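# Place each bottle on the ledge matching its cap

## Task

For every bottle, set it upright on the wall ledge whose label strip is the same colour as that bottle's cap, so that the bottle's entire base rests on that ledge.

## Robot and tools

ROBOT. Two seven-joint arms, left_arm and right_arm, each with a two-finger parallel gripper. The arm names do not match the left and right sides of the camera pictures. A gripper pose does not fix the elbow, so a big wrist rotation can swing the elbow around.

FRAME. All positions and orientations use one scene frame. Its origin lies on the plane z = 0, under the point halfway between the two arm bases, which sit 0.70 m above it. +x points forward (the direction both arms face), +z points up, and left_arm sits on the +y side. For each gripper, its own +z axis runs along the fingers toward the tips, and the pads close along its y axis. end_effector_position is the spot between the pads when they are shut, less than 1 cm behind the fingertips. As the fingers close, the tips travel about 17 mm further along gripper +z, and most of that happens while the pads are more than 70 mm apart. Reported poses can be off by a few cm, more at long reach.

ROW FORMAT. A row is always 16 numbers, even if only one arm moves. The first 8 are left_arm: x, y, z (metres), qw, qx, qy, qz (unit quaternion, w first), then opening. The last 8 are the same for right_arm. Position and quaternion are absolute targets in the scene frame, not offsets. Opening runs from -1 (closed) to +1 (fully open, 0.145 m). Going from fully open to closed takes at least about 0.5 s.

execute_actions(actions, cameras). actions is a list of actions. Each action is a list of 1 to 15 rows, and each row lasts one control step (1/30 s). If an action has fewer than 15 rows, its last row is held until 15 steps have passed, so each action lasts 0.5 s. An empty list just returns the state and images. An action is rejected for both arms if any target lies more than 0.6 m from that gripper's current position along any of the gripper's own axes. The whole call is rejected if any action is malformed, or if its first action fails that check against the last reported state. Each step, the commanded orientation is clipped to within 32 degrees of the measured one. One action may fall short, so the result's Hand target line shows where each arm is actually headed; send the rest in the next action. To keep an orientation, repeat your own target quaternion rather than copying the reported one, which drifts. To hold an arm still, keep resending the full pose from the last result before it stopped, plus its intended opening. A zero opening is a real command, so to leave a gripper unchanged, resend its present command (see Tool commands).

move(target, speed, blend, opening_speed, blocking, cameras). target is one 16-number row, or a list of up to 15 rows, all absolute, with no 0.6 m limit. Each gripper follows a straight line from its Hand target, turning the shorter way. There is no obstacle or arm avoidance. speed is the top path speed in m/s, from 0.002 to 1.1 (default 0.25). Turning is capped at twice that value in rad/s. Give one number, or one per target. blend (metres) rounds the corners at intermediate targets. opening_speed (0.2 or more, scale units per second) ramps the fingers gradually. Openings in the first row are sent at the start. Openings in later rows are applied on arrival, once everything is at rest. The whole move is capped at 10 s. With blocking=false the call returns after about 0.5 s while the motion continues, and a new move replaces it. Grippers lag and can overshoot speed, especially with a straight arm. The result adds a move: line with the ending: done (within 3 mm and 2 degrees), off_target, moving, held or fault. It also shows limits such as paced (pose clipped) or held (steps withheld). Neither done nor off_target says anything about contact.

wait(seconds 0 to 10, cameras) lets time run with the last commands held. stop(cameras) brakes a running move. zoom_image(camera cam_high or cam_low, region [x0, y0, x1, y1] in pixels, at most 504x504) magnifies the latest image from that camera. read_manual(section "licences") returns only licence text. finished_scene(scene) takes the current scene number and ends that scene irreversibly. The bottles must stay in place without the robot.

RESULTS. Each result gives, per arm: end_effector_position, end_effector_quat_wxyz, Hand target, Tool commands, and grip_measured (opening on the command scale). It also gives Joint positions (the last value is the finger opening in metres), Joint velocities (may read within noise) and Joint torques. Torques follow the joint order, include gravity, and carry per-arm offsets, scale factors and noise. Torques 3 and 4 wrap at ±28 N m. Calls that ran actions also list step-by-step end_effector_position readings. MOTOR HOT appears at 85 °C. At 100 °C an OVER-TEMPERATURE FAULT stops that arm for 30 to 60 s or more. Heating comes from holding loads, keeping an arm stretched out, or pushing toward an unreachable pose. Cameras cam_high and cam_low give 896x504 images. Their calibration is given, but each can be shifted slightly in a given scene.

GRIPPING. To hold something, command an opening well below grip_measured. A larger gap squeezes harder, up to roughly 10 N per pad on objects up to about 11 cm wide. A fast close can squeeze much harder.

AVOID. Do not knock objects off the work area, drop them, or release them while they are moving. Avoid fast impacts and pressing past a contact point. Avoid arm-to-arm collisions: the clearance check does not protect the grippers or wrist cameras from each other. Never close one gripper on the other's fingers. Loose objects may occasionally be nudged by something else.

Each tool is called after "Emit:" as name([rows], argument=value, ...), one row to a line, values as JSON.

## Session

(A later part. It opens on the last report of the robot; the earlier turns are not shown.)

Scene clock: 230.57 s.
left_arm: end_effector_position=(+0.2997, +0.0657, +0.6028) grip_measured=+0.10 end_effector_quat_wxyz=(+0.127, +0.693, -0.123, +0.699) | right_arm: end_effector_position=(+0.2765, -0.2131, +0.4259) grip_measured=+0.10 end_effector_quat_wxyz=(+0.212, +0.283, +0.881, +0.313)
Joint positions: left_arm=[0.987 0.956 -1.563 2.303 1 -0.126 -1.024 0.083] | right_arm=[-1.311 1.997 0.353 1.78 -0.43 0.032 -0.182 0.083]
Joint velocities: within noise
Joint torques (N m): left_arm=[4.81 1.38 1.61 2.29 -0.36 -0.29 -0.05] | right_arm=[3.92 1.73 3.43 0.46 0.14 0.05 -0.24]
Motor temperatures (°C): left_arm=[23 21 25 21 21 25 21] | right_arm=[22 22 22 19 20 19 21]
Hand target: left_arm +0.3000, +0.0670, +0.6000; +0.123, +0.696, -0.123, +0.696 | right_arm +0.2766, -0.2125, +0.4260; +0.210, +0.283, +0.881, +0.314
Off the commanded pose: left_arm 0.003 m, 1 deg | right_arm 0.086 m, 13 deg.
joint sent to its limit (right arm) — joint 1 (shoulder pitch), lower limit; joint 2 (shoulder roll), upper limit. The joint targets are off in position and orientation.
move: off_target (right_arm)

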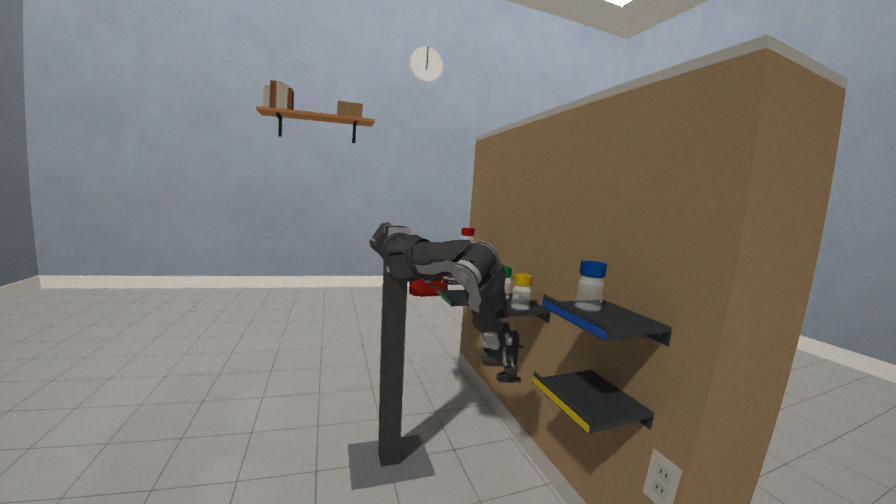

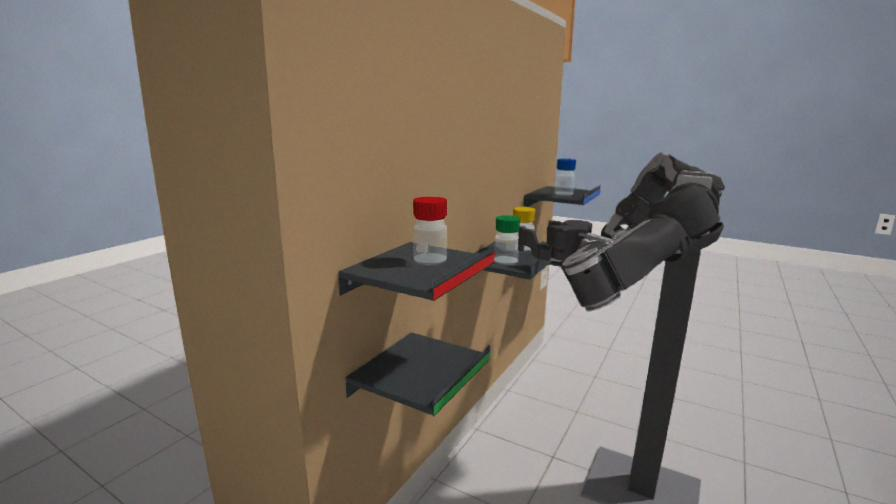

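Emit:
move([
  [0.388,0.032,0.592,0.1228,0.6964,-0.1228,0.6964,0.1,0.24,-0.22,0.30,0.1,0.3,0.94,0.12,0.1],
  [0.388,0.032,0.592,0.1228,0.6964,-0.1228,0.6964,-0.9,0.17,-0.21,0.16,0,0.3,0.954,0,0.1],
  [0.388,0.032,0.68,0.1228,0.6964,-0.1228,0.6964,-0.9,0.15,-0.20,0.14,0,0.3,0.954,0,0.1],
], opening_speed=2, speed=0.3)

Scene clock: 245.77 s.
left_arm: end_effector_position=(+0.3879, +0.0310, +0.6789) grip_measured=-0.56 end_effector_quat_wxyz=(+0.125, +0.698, -0.125, +0.694) | right_arm: end_effector_position=(+0.1284, -0.2551, +0.3586) grip_measured=+0.10 end_effector_quat_wxyz=(+0.005, +0.298, +0.950, +0.098)
Joint positions: left_arm=[1.359 0.681 -1.406 1.952 1.433 0.091 -0.897 0.034] | right_arm=[-1.311 1.998 0.031 1.919 -0.489 0.029 0.157 0.083]
Joint velocities: within noise
Joint torques (N m): left_arm=[8.72 0.62 3.43 1.35 -0.39 -0.51 -0.06] | right_arm=[2.52 1.46 0.23 1.43 0.04 0.18 0.1]
Motor temperatures (°C): left_arm=[24 21 25 21 22 25 21] | right_arm=[22 22 23 19 20 19 21]
Hand target: left_arm +0.3880, +0.0320, +0.6800; +0.123, +0.696, -0.123, +0.696 | right_arm +0.1265, -0.2563, +0.3580; +0.004, +0.298, +0.950, +0.094
Off the commanded pose: left_arm 0.001 m, 0 deg | right_arm 0.226 m, 11 deg.
joint read past its limit (right arm) — joint 2 (shoulder roll), upper limit.
joint sent to its limit (right arm) — joint 1 (shoulder pitch), lower limit; joint 2 (shoulder roll), upper limit. The joint targets are off in position and orientation.
move: off_target (right_arm)

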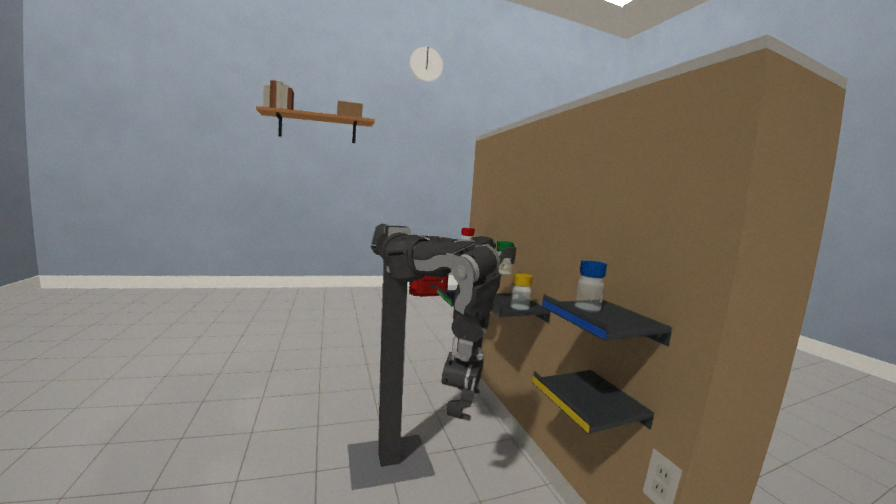

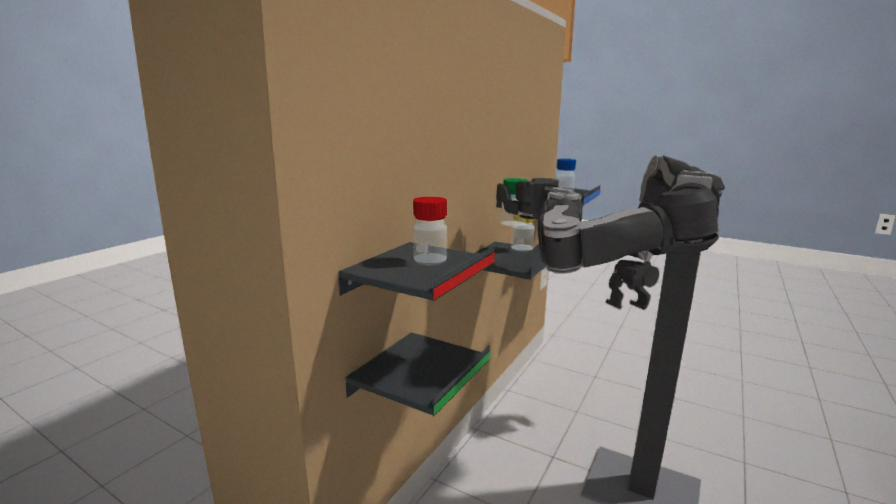

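Emit:
move([
  [0.29,0.18,0.68,0.06,0.7045,-0.06,0.7045,-0.9,0.14,-0.42,0.42,0.561,0.561,0.431,-0.431,0.1],
  [0.215,0.25,0.60,0,0.7071,0,0.7071,-0.9,0.12,-0.62,0.60,0.65,0.65,0.25,-0.25,0.1],
  [0.205,0.37,0.54,0,0.7071,0,0.7071,-0.9,0.12,-0.60,0.45,0.55,0.83,0,0,0.1],
  [0.205,0.37,0.54,0,0.7071,0,0.7071,-0.9,0.16,-0.35,0.20,0.2,0.98,0,0,0.1],
], blend=0.03, speed=0.35)

Scene clock: 284.00 s.
left_arm: end_effector_position=(+0.2060, +0.3700, +0.5393) grip_measured=-0.56 end_effector_quat_wxyz=(-0.106, +0.804, +0.022, +0.585) | right_arm: end_effector_position=(+0.1595, -0.3503, +0.2003) grip_measured=+0.10 end_effector_quat_wxyz=(+0.200, +0.980, +0.001, -0.002)
Joint positions: left_arm=[0.445 2.011 -1.564 2.078 1.38 -0.783 -0.382 0.034] | right_arm=[0.164 0.071 0.804 0.753 -1.085 0.623 0.331 0.083]
Joint velocities: within noise
Joint torques (N m): left_arm=[1.67 6.34 0.75 0.28 0.05 -0.77 0.16] | right_arm=[2.91 2.62 -0.2 3.06 0.03 -0.07 -0.32]
Motor temperatures (°C): left_arm=[25 21 26 21 22 25 21] | right_arm=[21 23 22 19 20 19 21]
Hand target: left_arm +0.2060, +0.3700, +0.5396; -0.104, +0.803, +0.022, +0.586 | right_arm +0.1600, -0.3499, +0.2000; +0.200, +0.980, +0.000, +0.000
Off the commanded pose: left_arm 0.001 m, 22 deg | right_arm 0.001 m, 0 deg.
joint sent to its limit (left arm) — joint 2 (shoulder roll), upper limit; joint 3 (upper arm roll), lower limit; joint 6 (wrist pitch), lower limit. The joint targets are off in orientation, not in position.
move: off_target (left_arm)

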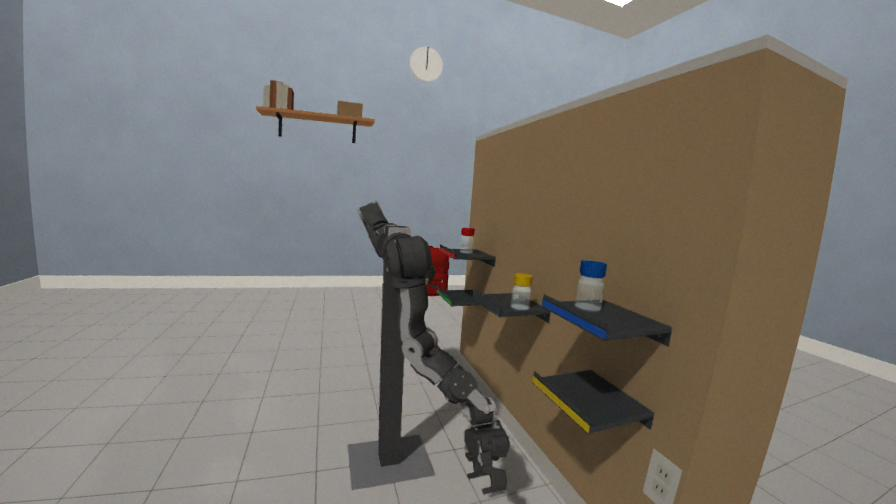

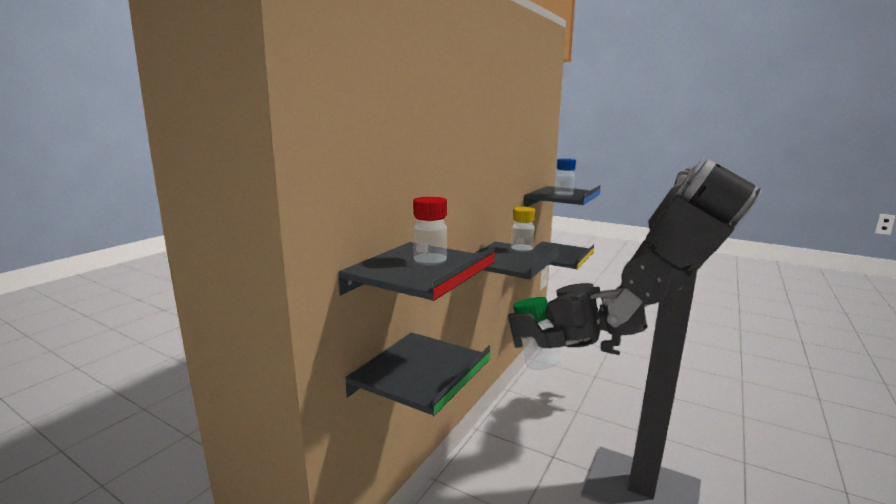

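Emit:
move([
  [0.30,0.377,0.543,0,0.7071,0,0.7071,-0.9,0.25,-0.20,0.42,0,0.7071,0,0.7071,0.1],
  [0.385,0.38,0.535,0,0.7071,0,0.7071,-0.9,0.26,-0.15,0.58,-0.06,0.7045,0.06,0.7045,0.1],
  [0.385,0.38,0.51,0,0.7071,0,0.7071,-0.9,0.30,-0.112,0.597,-0.1228,0.6964,0.1228,0.6964,0.1],
], blend=[0.005,0.005,0], speed=[0.25,0.2,0.15])

Emit:
zoom_image(camera="cam_low", region=[320, 130, 620, 390])

Scene clock: 300.13 s.
left_arm: end_effector_position=(+0.3841, +0.3814, +0.5079) grip_measured=-0.56 end_effector_quat_wxyz=(-0.002, +0.712, +0.001, +0.703) | right_arm: end_effector_position=(+0.3001, -0.1134, +0.5987) grip_measured=+0.10 end_effector_quat_wxyz=(-0.119, +0.694, +0.121, +0.699)
Joint positions: left_arm=[0.762 1.225 -1.413 1.135 1.586 -0.649 0.111 0.034] | right_arm=[-0.152 -0.027 0.104 2.305 -0.013 0.573 0.456 0.083]
Joint velocities: within noise
Joint torques (N m): left_arm=[6.08 5.05 3.41 0.14 0.18 -0.94 0.23] | right_arm=[1.86 0.15 -0.84 3.34 0.4 -0.26 0.13]
Motor temperatures (°C): left_arm=[24 23 25 21 22 25 21] | right_arm=[21 22 22 20 20 19 21]
Hand target: left_arm +0.3850, +0.3800, +0.5099; +0.000, +0.707, +0.000, +0.707 | right_arm +0.3000, -0.1120, +0.5970; -0.123, +0.696, +0.123, +0.696
Off the commanded pose: left_arm 0.003 m, 1 deg | right_arm 0.002 m, 1 deg.
joint sent to its limit (left arm) — joint 5 (forearm roll), upper limit. The joint targets still meet the commanded pose.
move: done

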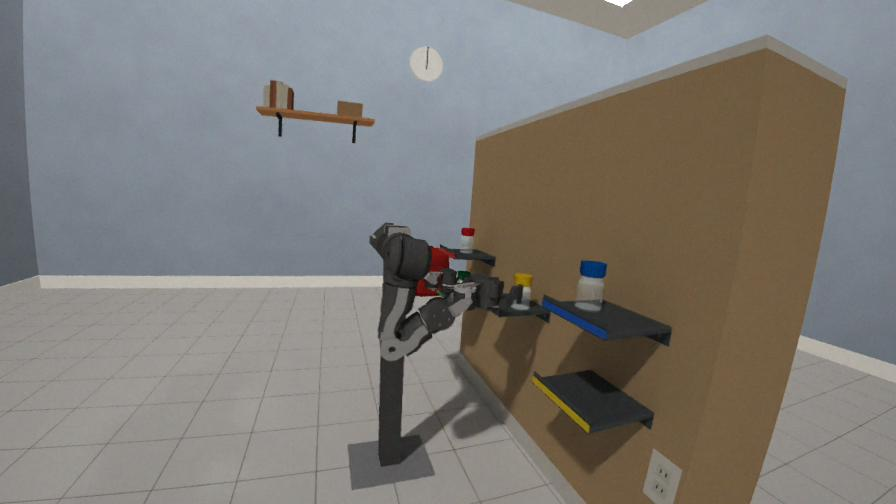

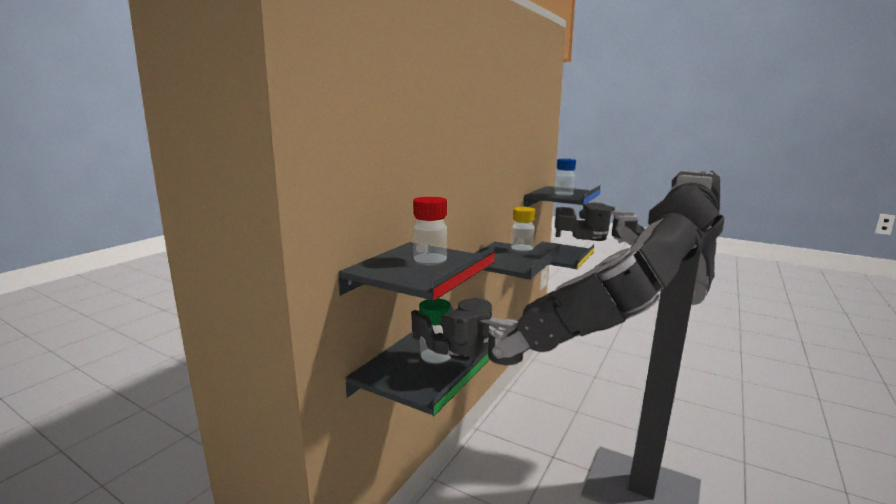

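Scaled by 1.680 from the camera's 896x504 image, which has a finer 1280x720 frame.

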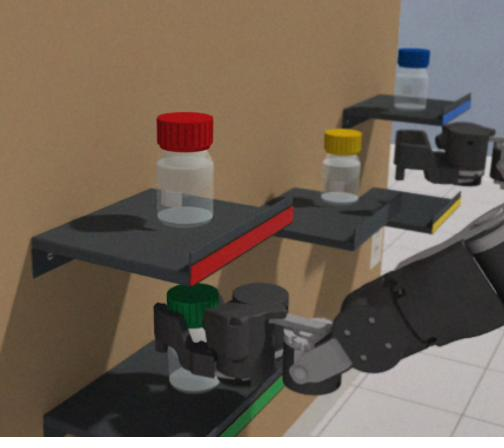

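Emit:
move([
  [0.385,0.38,0.501,0,0.7071,0,0.7071,-0.9,0.391,-0.073,0.595,-0.1228,0.6964,0.1228,0.6964,0.1],
  [0.385,0.38,0.496,0,0.7071,0,0.7071,-0.9,0.391,-0.073,0.595,-0.1228,0.6964,0.1228,0.6964,-0.9],
], speed=0.15, opening_speed=2)

Emit:
zoom_image(camera="cam_low", region=[320, 130, 620, 390])

Scene clock: 310.17 s.
left_arm: end_effector_position=(+0.3858, +0.3828, +0.5012) grip_measured=-0.56 end_effector_quat_wxyz=(-0.005, +0.702, +0.002, +0.713) | right_arm: end_effector_position=(+0.3909, -0.0720, +0.5955) grip_measured=-0.34 end_effector_quat_wxyz=(-0.125, +0.696, +0.124, +0.696)
Joint positions: left_arm=[0.722 1.179 -1.379 1.072 1.586 -0.69 0.135 0.034] | right_arm=[0.242 -0.123 -0.027 1.867 -0.13 0.54 0.366 0.05]
Joint velocities: within noise
Joint torques (N m): left_arm=[4.6 4.76 2.4 0.2 0.19 -0.4 0.26] | right_arm=[4.29 -1.2 -0.5 3.9 0.24 -0.51 -0.12]
Motor temperatures (°C): left_arm=[24 23 25 20 21 26 21] | right_arm=[21 22 22 20 20 19 21]
Hand target: left_arm +0.3849, +0.3800, +0.4960; +0.000, +0.707, +0.000, +0.707 | right_arm +0.3910, -0.0730, +0.5949; -0.123, +0.697, +0.123, +0.696
Off the commanded pose: left_arm 0.006 m, 1 deg | right_arm 0.001 m, 0 deg.
joint sent to its limit (left arm) — joint 5 (forearm roll), upper limit. The joint targets still meet the commanded pose.
move: off_target (left_arm)

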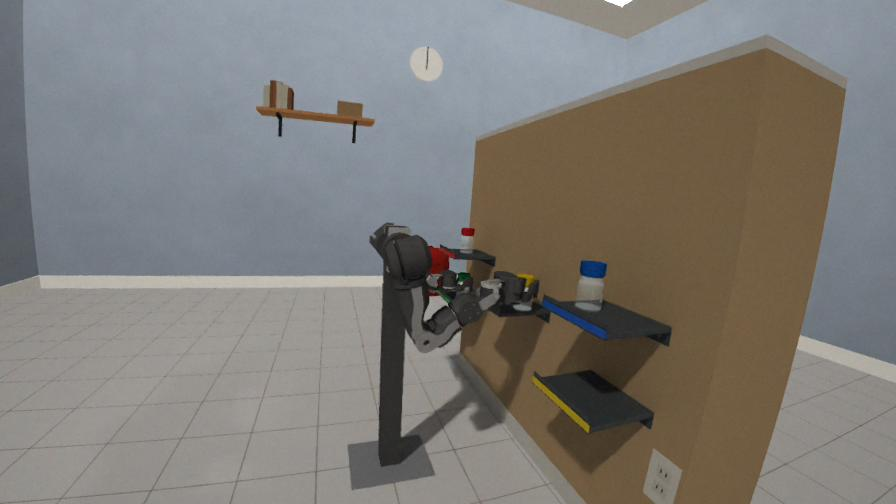

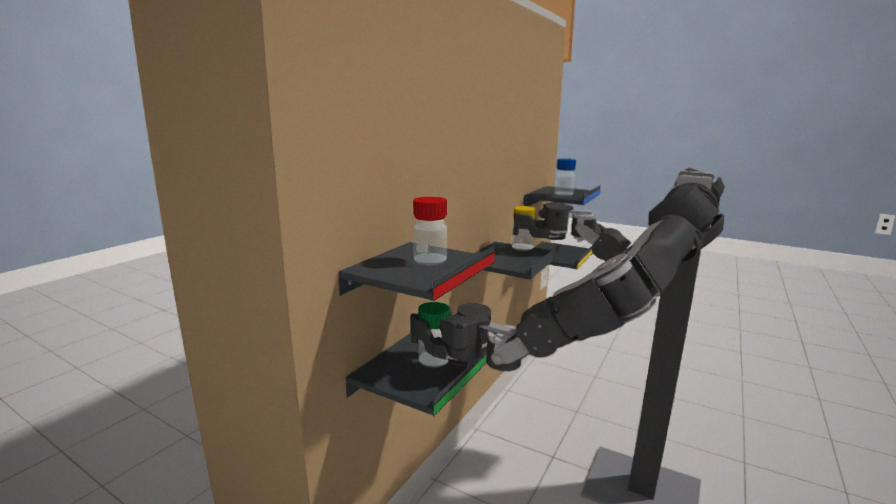

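Scaled by 1.680 from the camera's 896x504 image, which has a finer 1280x720 frame.

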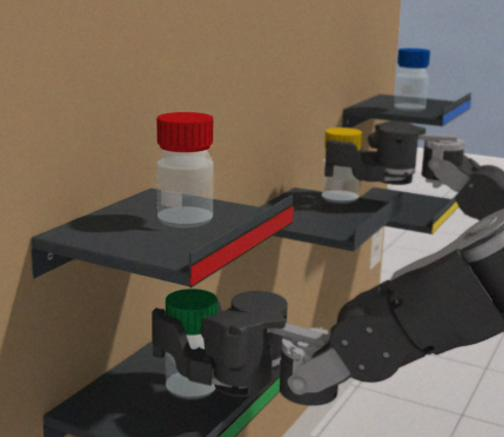

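Emit:
move([
  [0.385,0.38,0.501,0,0.7071,0,0.7071,0.1,0.391,-0.073,0.595,-0.1228,0.6964,0.1228,0.6964,-0.9],
  [0.27,0.38,0.52,0,0.7071,0,0.7071,0.1,0.391,-0.073,0.66,-0.1228,0.6964,0.1228,0.6964,-0.9],
  [0.24,0.36,0.52,0,0.7071,0,0.7071,0.1,0.28,-0.14,0.645,-0.06,0.7045,0.06,0.7045,-0.9],
  [0.24,0.36,0.52,0,0.7071,0,0.7071,0.1,0.215,-0.25,0.58,0,0.7071,0,0.7071,-0.9],
  [0.24,0.36,0.52,0,0.7071,0,0.7071,0.1,0.21,-0.36,0.545,0,0.7071,0,0.7071,-0.9],
  [0.24,0.36,0.52,0,0.7071,0,0.7071,0.1,0.385,-0.375,0.535,0,0.7071,0,0.7071,-0.9],
], blend=[0,0.01,0.02,0.03,0.02,0], speed=[0.1,0.2,0.25,0.25,0.25,0.25])

Emit:
zoom_image(camera="cam_high", region=[440, 220, 680, 440])

Scene clock: 329.37 s.
left_arm: end_effector_position=(+0.2416, +0.3591, +0.5213) grip_measured=+0.10 end_effector_quat_wxyz=(-0.001, +0.786, -0.003, +0.618) | right_arm: end_effector_position=(+0.3852, -0.3735, +0.5328) grip_measured=-0.34 end_effector_quat_wxyz=(-0.003, +0.711, +0.001, +0.703)
Joint positions: left_arm=[0.537 1.827 -1.564 1.859 1.532 -0.788 -0.049 0.083] | right_arm=[0.298 0.381 0.643 1.259 0.104 0.165 0.716 0.05]
Joint velocities: within noise
Joint torques (N m): left_arm=[1.44 6.87 1.18 0.84 0.05 -0.65 -0.03] | right_arm=[4.92 5.53 1.13 4.1 0.62 -0.57 -0.04]
Motor temperatures (°C): left_arm=[24 23 25 20 21 25 21] | right_arm=[22 22 22 20 20 20 21]
Hand target: left_arm +0.2403, +0.3599, +0.5201; -0.003, +0.788, -0.002, +0.616 | right_arm +0.3850, -0.3750, +0.5350; +0.000, +0.707, +0.000, +0.707
Off the commanded pose: left_arm 0.002 m, 14 deg | right_arm 0.003 m, 1 deg.
joint sent to its limit (left arm) — joint 3 (upper arm roll), lower limit; joint 6 (wrist pitch), lower limit. The joint targets are off in orientation, not in position.
move: off_target (left_arm)

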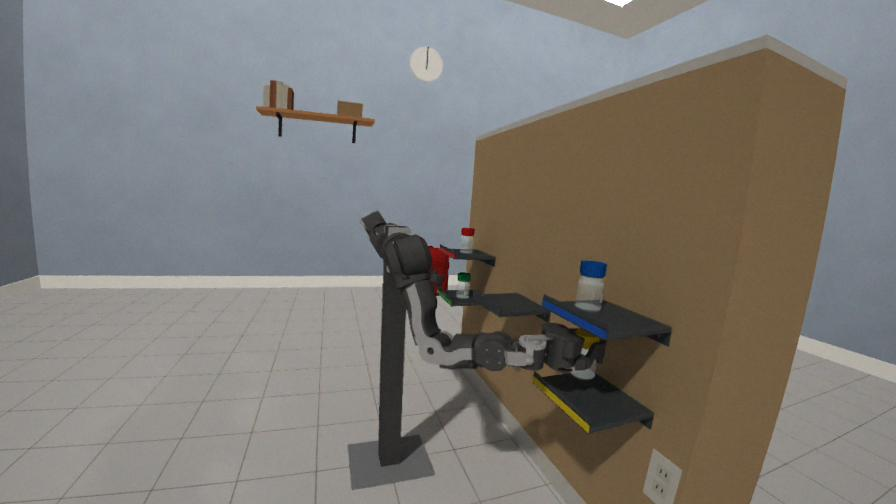

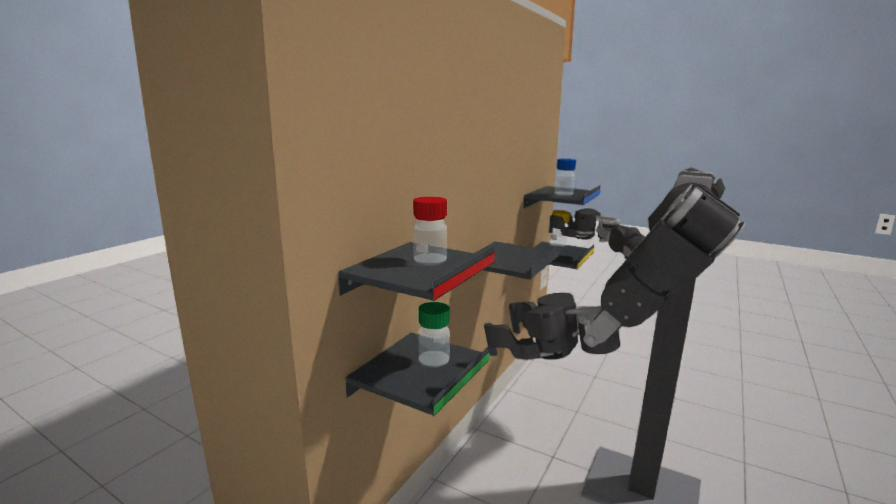

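Scaled by 2.100 from the camera's 896x504 image, which has a finer 1280x720 frame.

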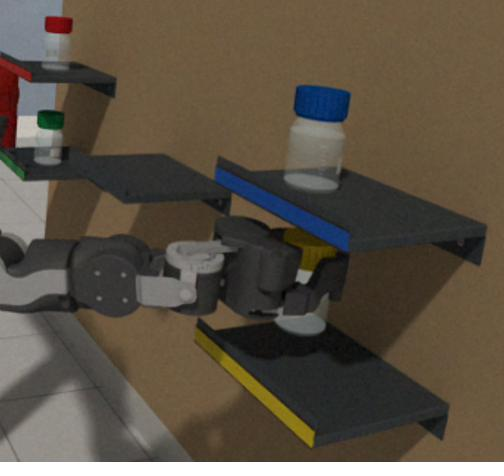

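Emit:
move([
  [0.24,0.36,0.52,0,0.7071,0,0.7071,0.1,0.385,-0.375,0.507,0,0.7071,0,0.7071,-0.9],
  [0.24,0.36,0.52,0,0.7071,0,0.7071,0.1,0.385,-0.375,0.495,0,0.7071,0,0.7071,-0.9],
], speed=[0.15,0.05])

Emit:
zoom_image(camera="cam_high", region=[440, 220, 680, 440])

Scene clock: 336.40 s.
left_arm: end_effector_position=(+0.2416, +0.3591, +0.5213) grip_measured=+0.10 end_effector_quat_wxyz=(-0.001, +0.786, -0.003, +0.618) | right_arm: end_effector_position=(+0.3851, -0.3763, +0.4987) grip_measured=-0.34 end_effector_quat_wxyz=(+0.002, +0.703, -0.001, +0.711)
Joint positions: left_arm=[0.537 1.827 -1.564 1.859 1.532 -0.788 -0.049 0.083] | right_arm=[0.296 0.368 0.643 1.098 0.107 -0.024 0.719 0.05]
Joint velocities: within noise
Joint torques (N m): left_arm=[1.44 6.84 1.18 0.84 0.05 -0.65 -0.03] | right_arm=[4.13 5.21 -0.42 3.3 0.44 -0.25 0.08]
Motor temperatures (°C): left_arm=[23 24 25 20 21 25 21] | right_arm=[22 23 22 20 20 20 21]
Hand target: left_arm +0.2403, +0.3599, +0.5201; -0.003, +0.788, -0.002, +0.616 | right_arm +0.3850, -0.3750, +0.4951; +0.000, +0.707, +0.000, +0.707
Off the commanded pose: left_arm 0.002 m, 14 deg | right_arm 0.004 m, 1 deg.
joint sent to its limit (left arm) — joint 3 (upper arm roll), lower limit; joint 6 (wrist pitch), lower limit. The joint targets are off in orientation, not in position.
move: off_target (left_arm, right_arm)

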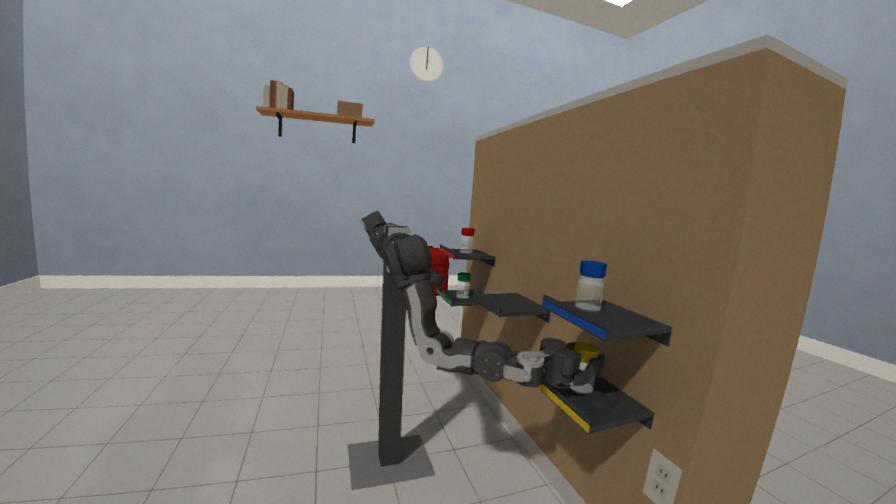

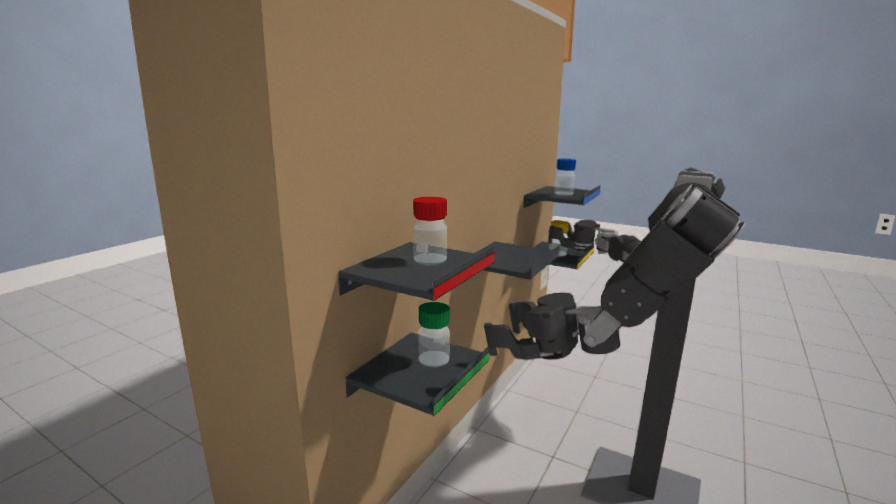

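Scaled by 2.100 from the camera's 896x504 image, which has a finer 1280x720 frame.

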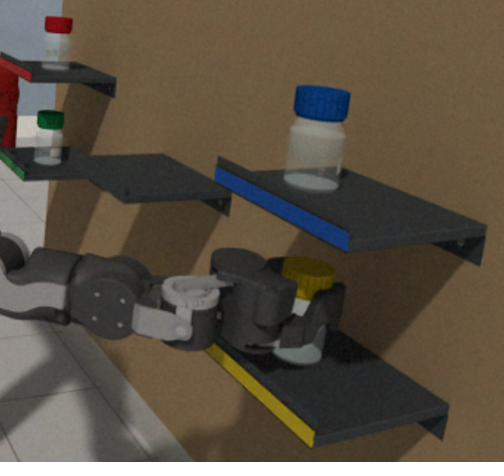

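Emit:
move([
  [0.24,0.36,0.52,0,0.7071,0,0.7071,0.1,0.385,-0.375,0.498,0,0.7071,0,0.7071,0.1],
  [0.24,0.36,0.52,0,0.7071,0,0.7071,0.1,0.23,-0.375,0.51,0,0.7071,0,0.7071,0.1],
], speed=[0.1,0.25])

Emit:
zoom_image(camera="cam_high", region=[440, 220, 680, 440])

Scene clock: 343.27 s.
left_arm: end_effector_position=(+0.2416, +0.3592, +0.5213) grip_measured=+0.10 end_effector_quat_wxyz=(-0.001, +0.786, -0.003, +0.618) | right_arm: end_effector_position=(+0.2294, -0.3769, +0.5099) grip_measured=+0.10 end_effector_quat_wxyz=(+0.003, +0.708, -0.003, +0.707)
Joint positions: left_arm=[0.537 1.827 -1.564 1.859 1.532 -0.788 -0.05 0.083] | right_arm=[-0.297 0.228 0.993 1.641 0.371 0.087 0.921 0.083]
Joint velocities: within noise
Joint torques (N m): left_arm=[1.44 6.84 1.18 0.83 0.05 -0.64 -0.03] | right_arm=[0.51 4.81 0.79 4.12 0.64 -0.23 0.15]
Motor temperatures (°C): left_arm=[23 24 24 20 21 25 21] | right_arm=[22 23 22 20 20 20 21]
Hand target: left_arm +0.2403, +0.3599, +0.5201; -0.003, +0.788, -0.001, +0.616 | right_arm +0.2299, -0.3750, +0.5100; +0.000, +0.707, +0.000, +0.707
Off the commanded pose: left_arm 0.002 m, 14 deg | right_arm 0.002 m, 0 deg.
joint sent to its limit (left arm) — joint 3 (upper arm roll), lower limit; joint 6 (wrist pitch), lower limit. The joint targets are off in orientation, not in position.
move: off_target (left_arm)

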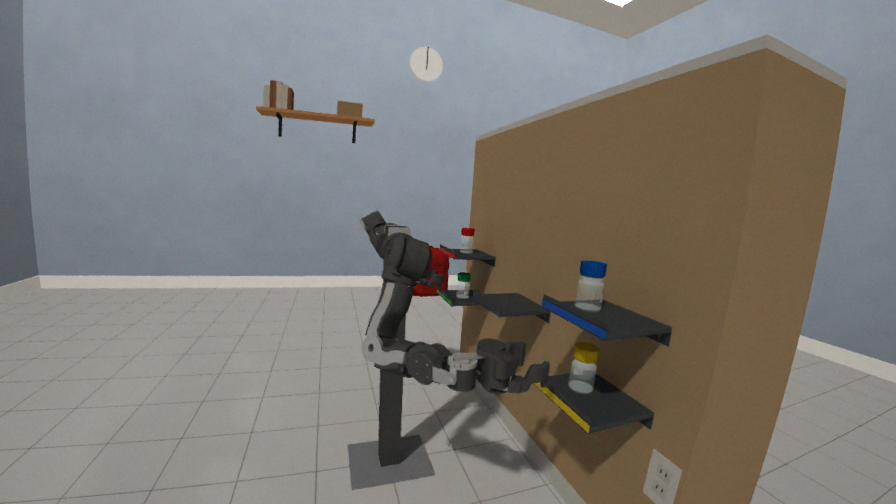

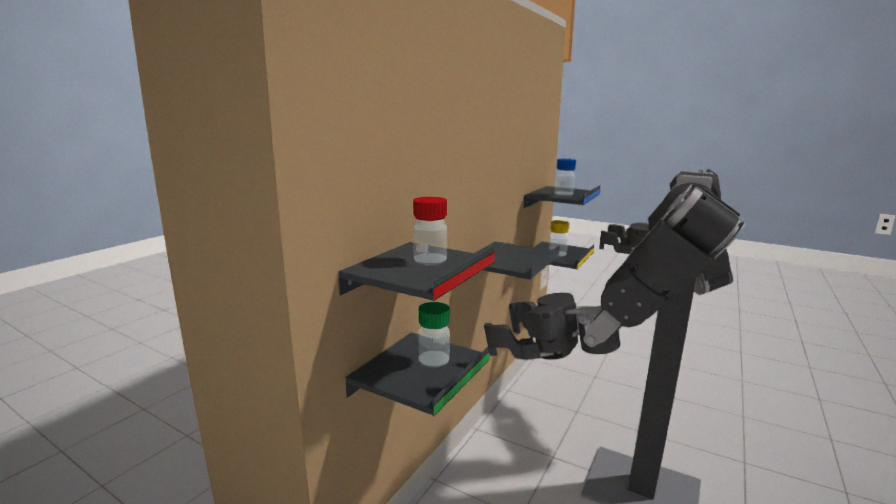

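Scaled by 2.100 from the camera's 896x504 image, which has a finer 1280x720 frame.

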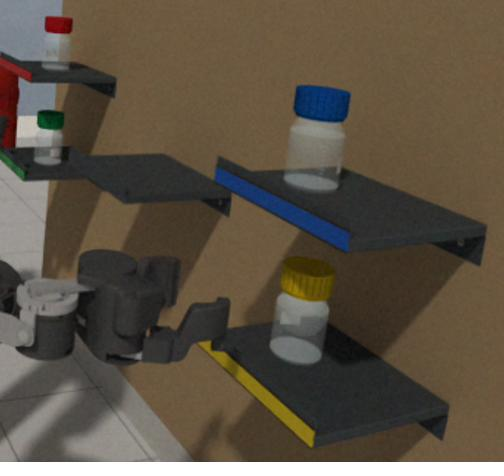

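All four are placed.

Emit:
finished_scene(scene=2)

The scene is finished: the task was done.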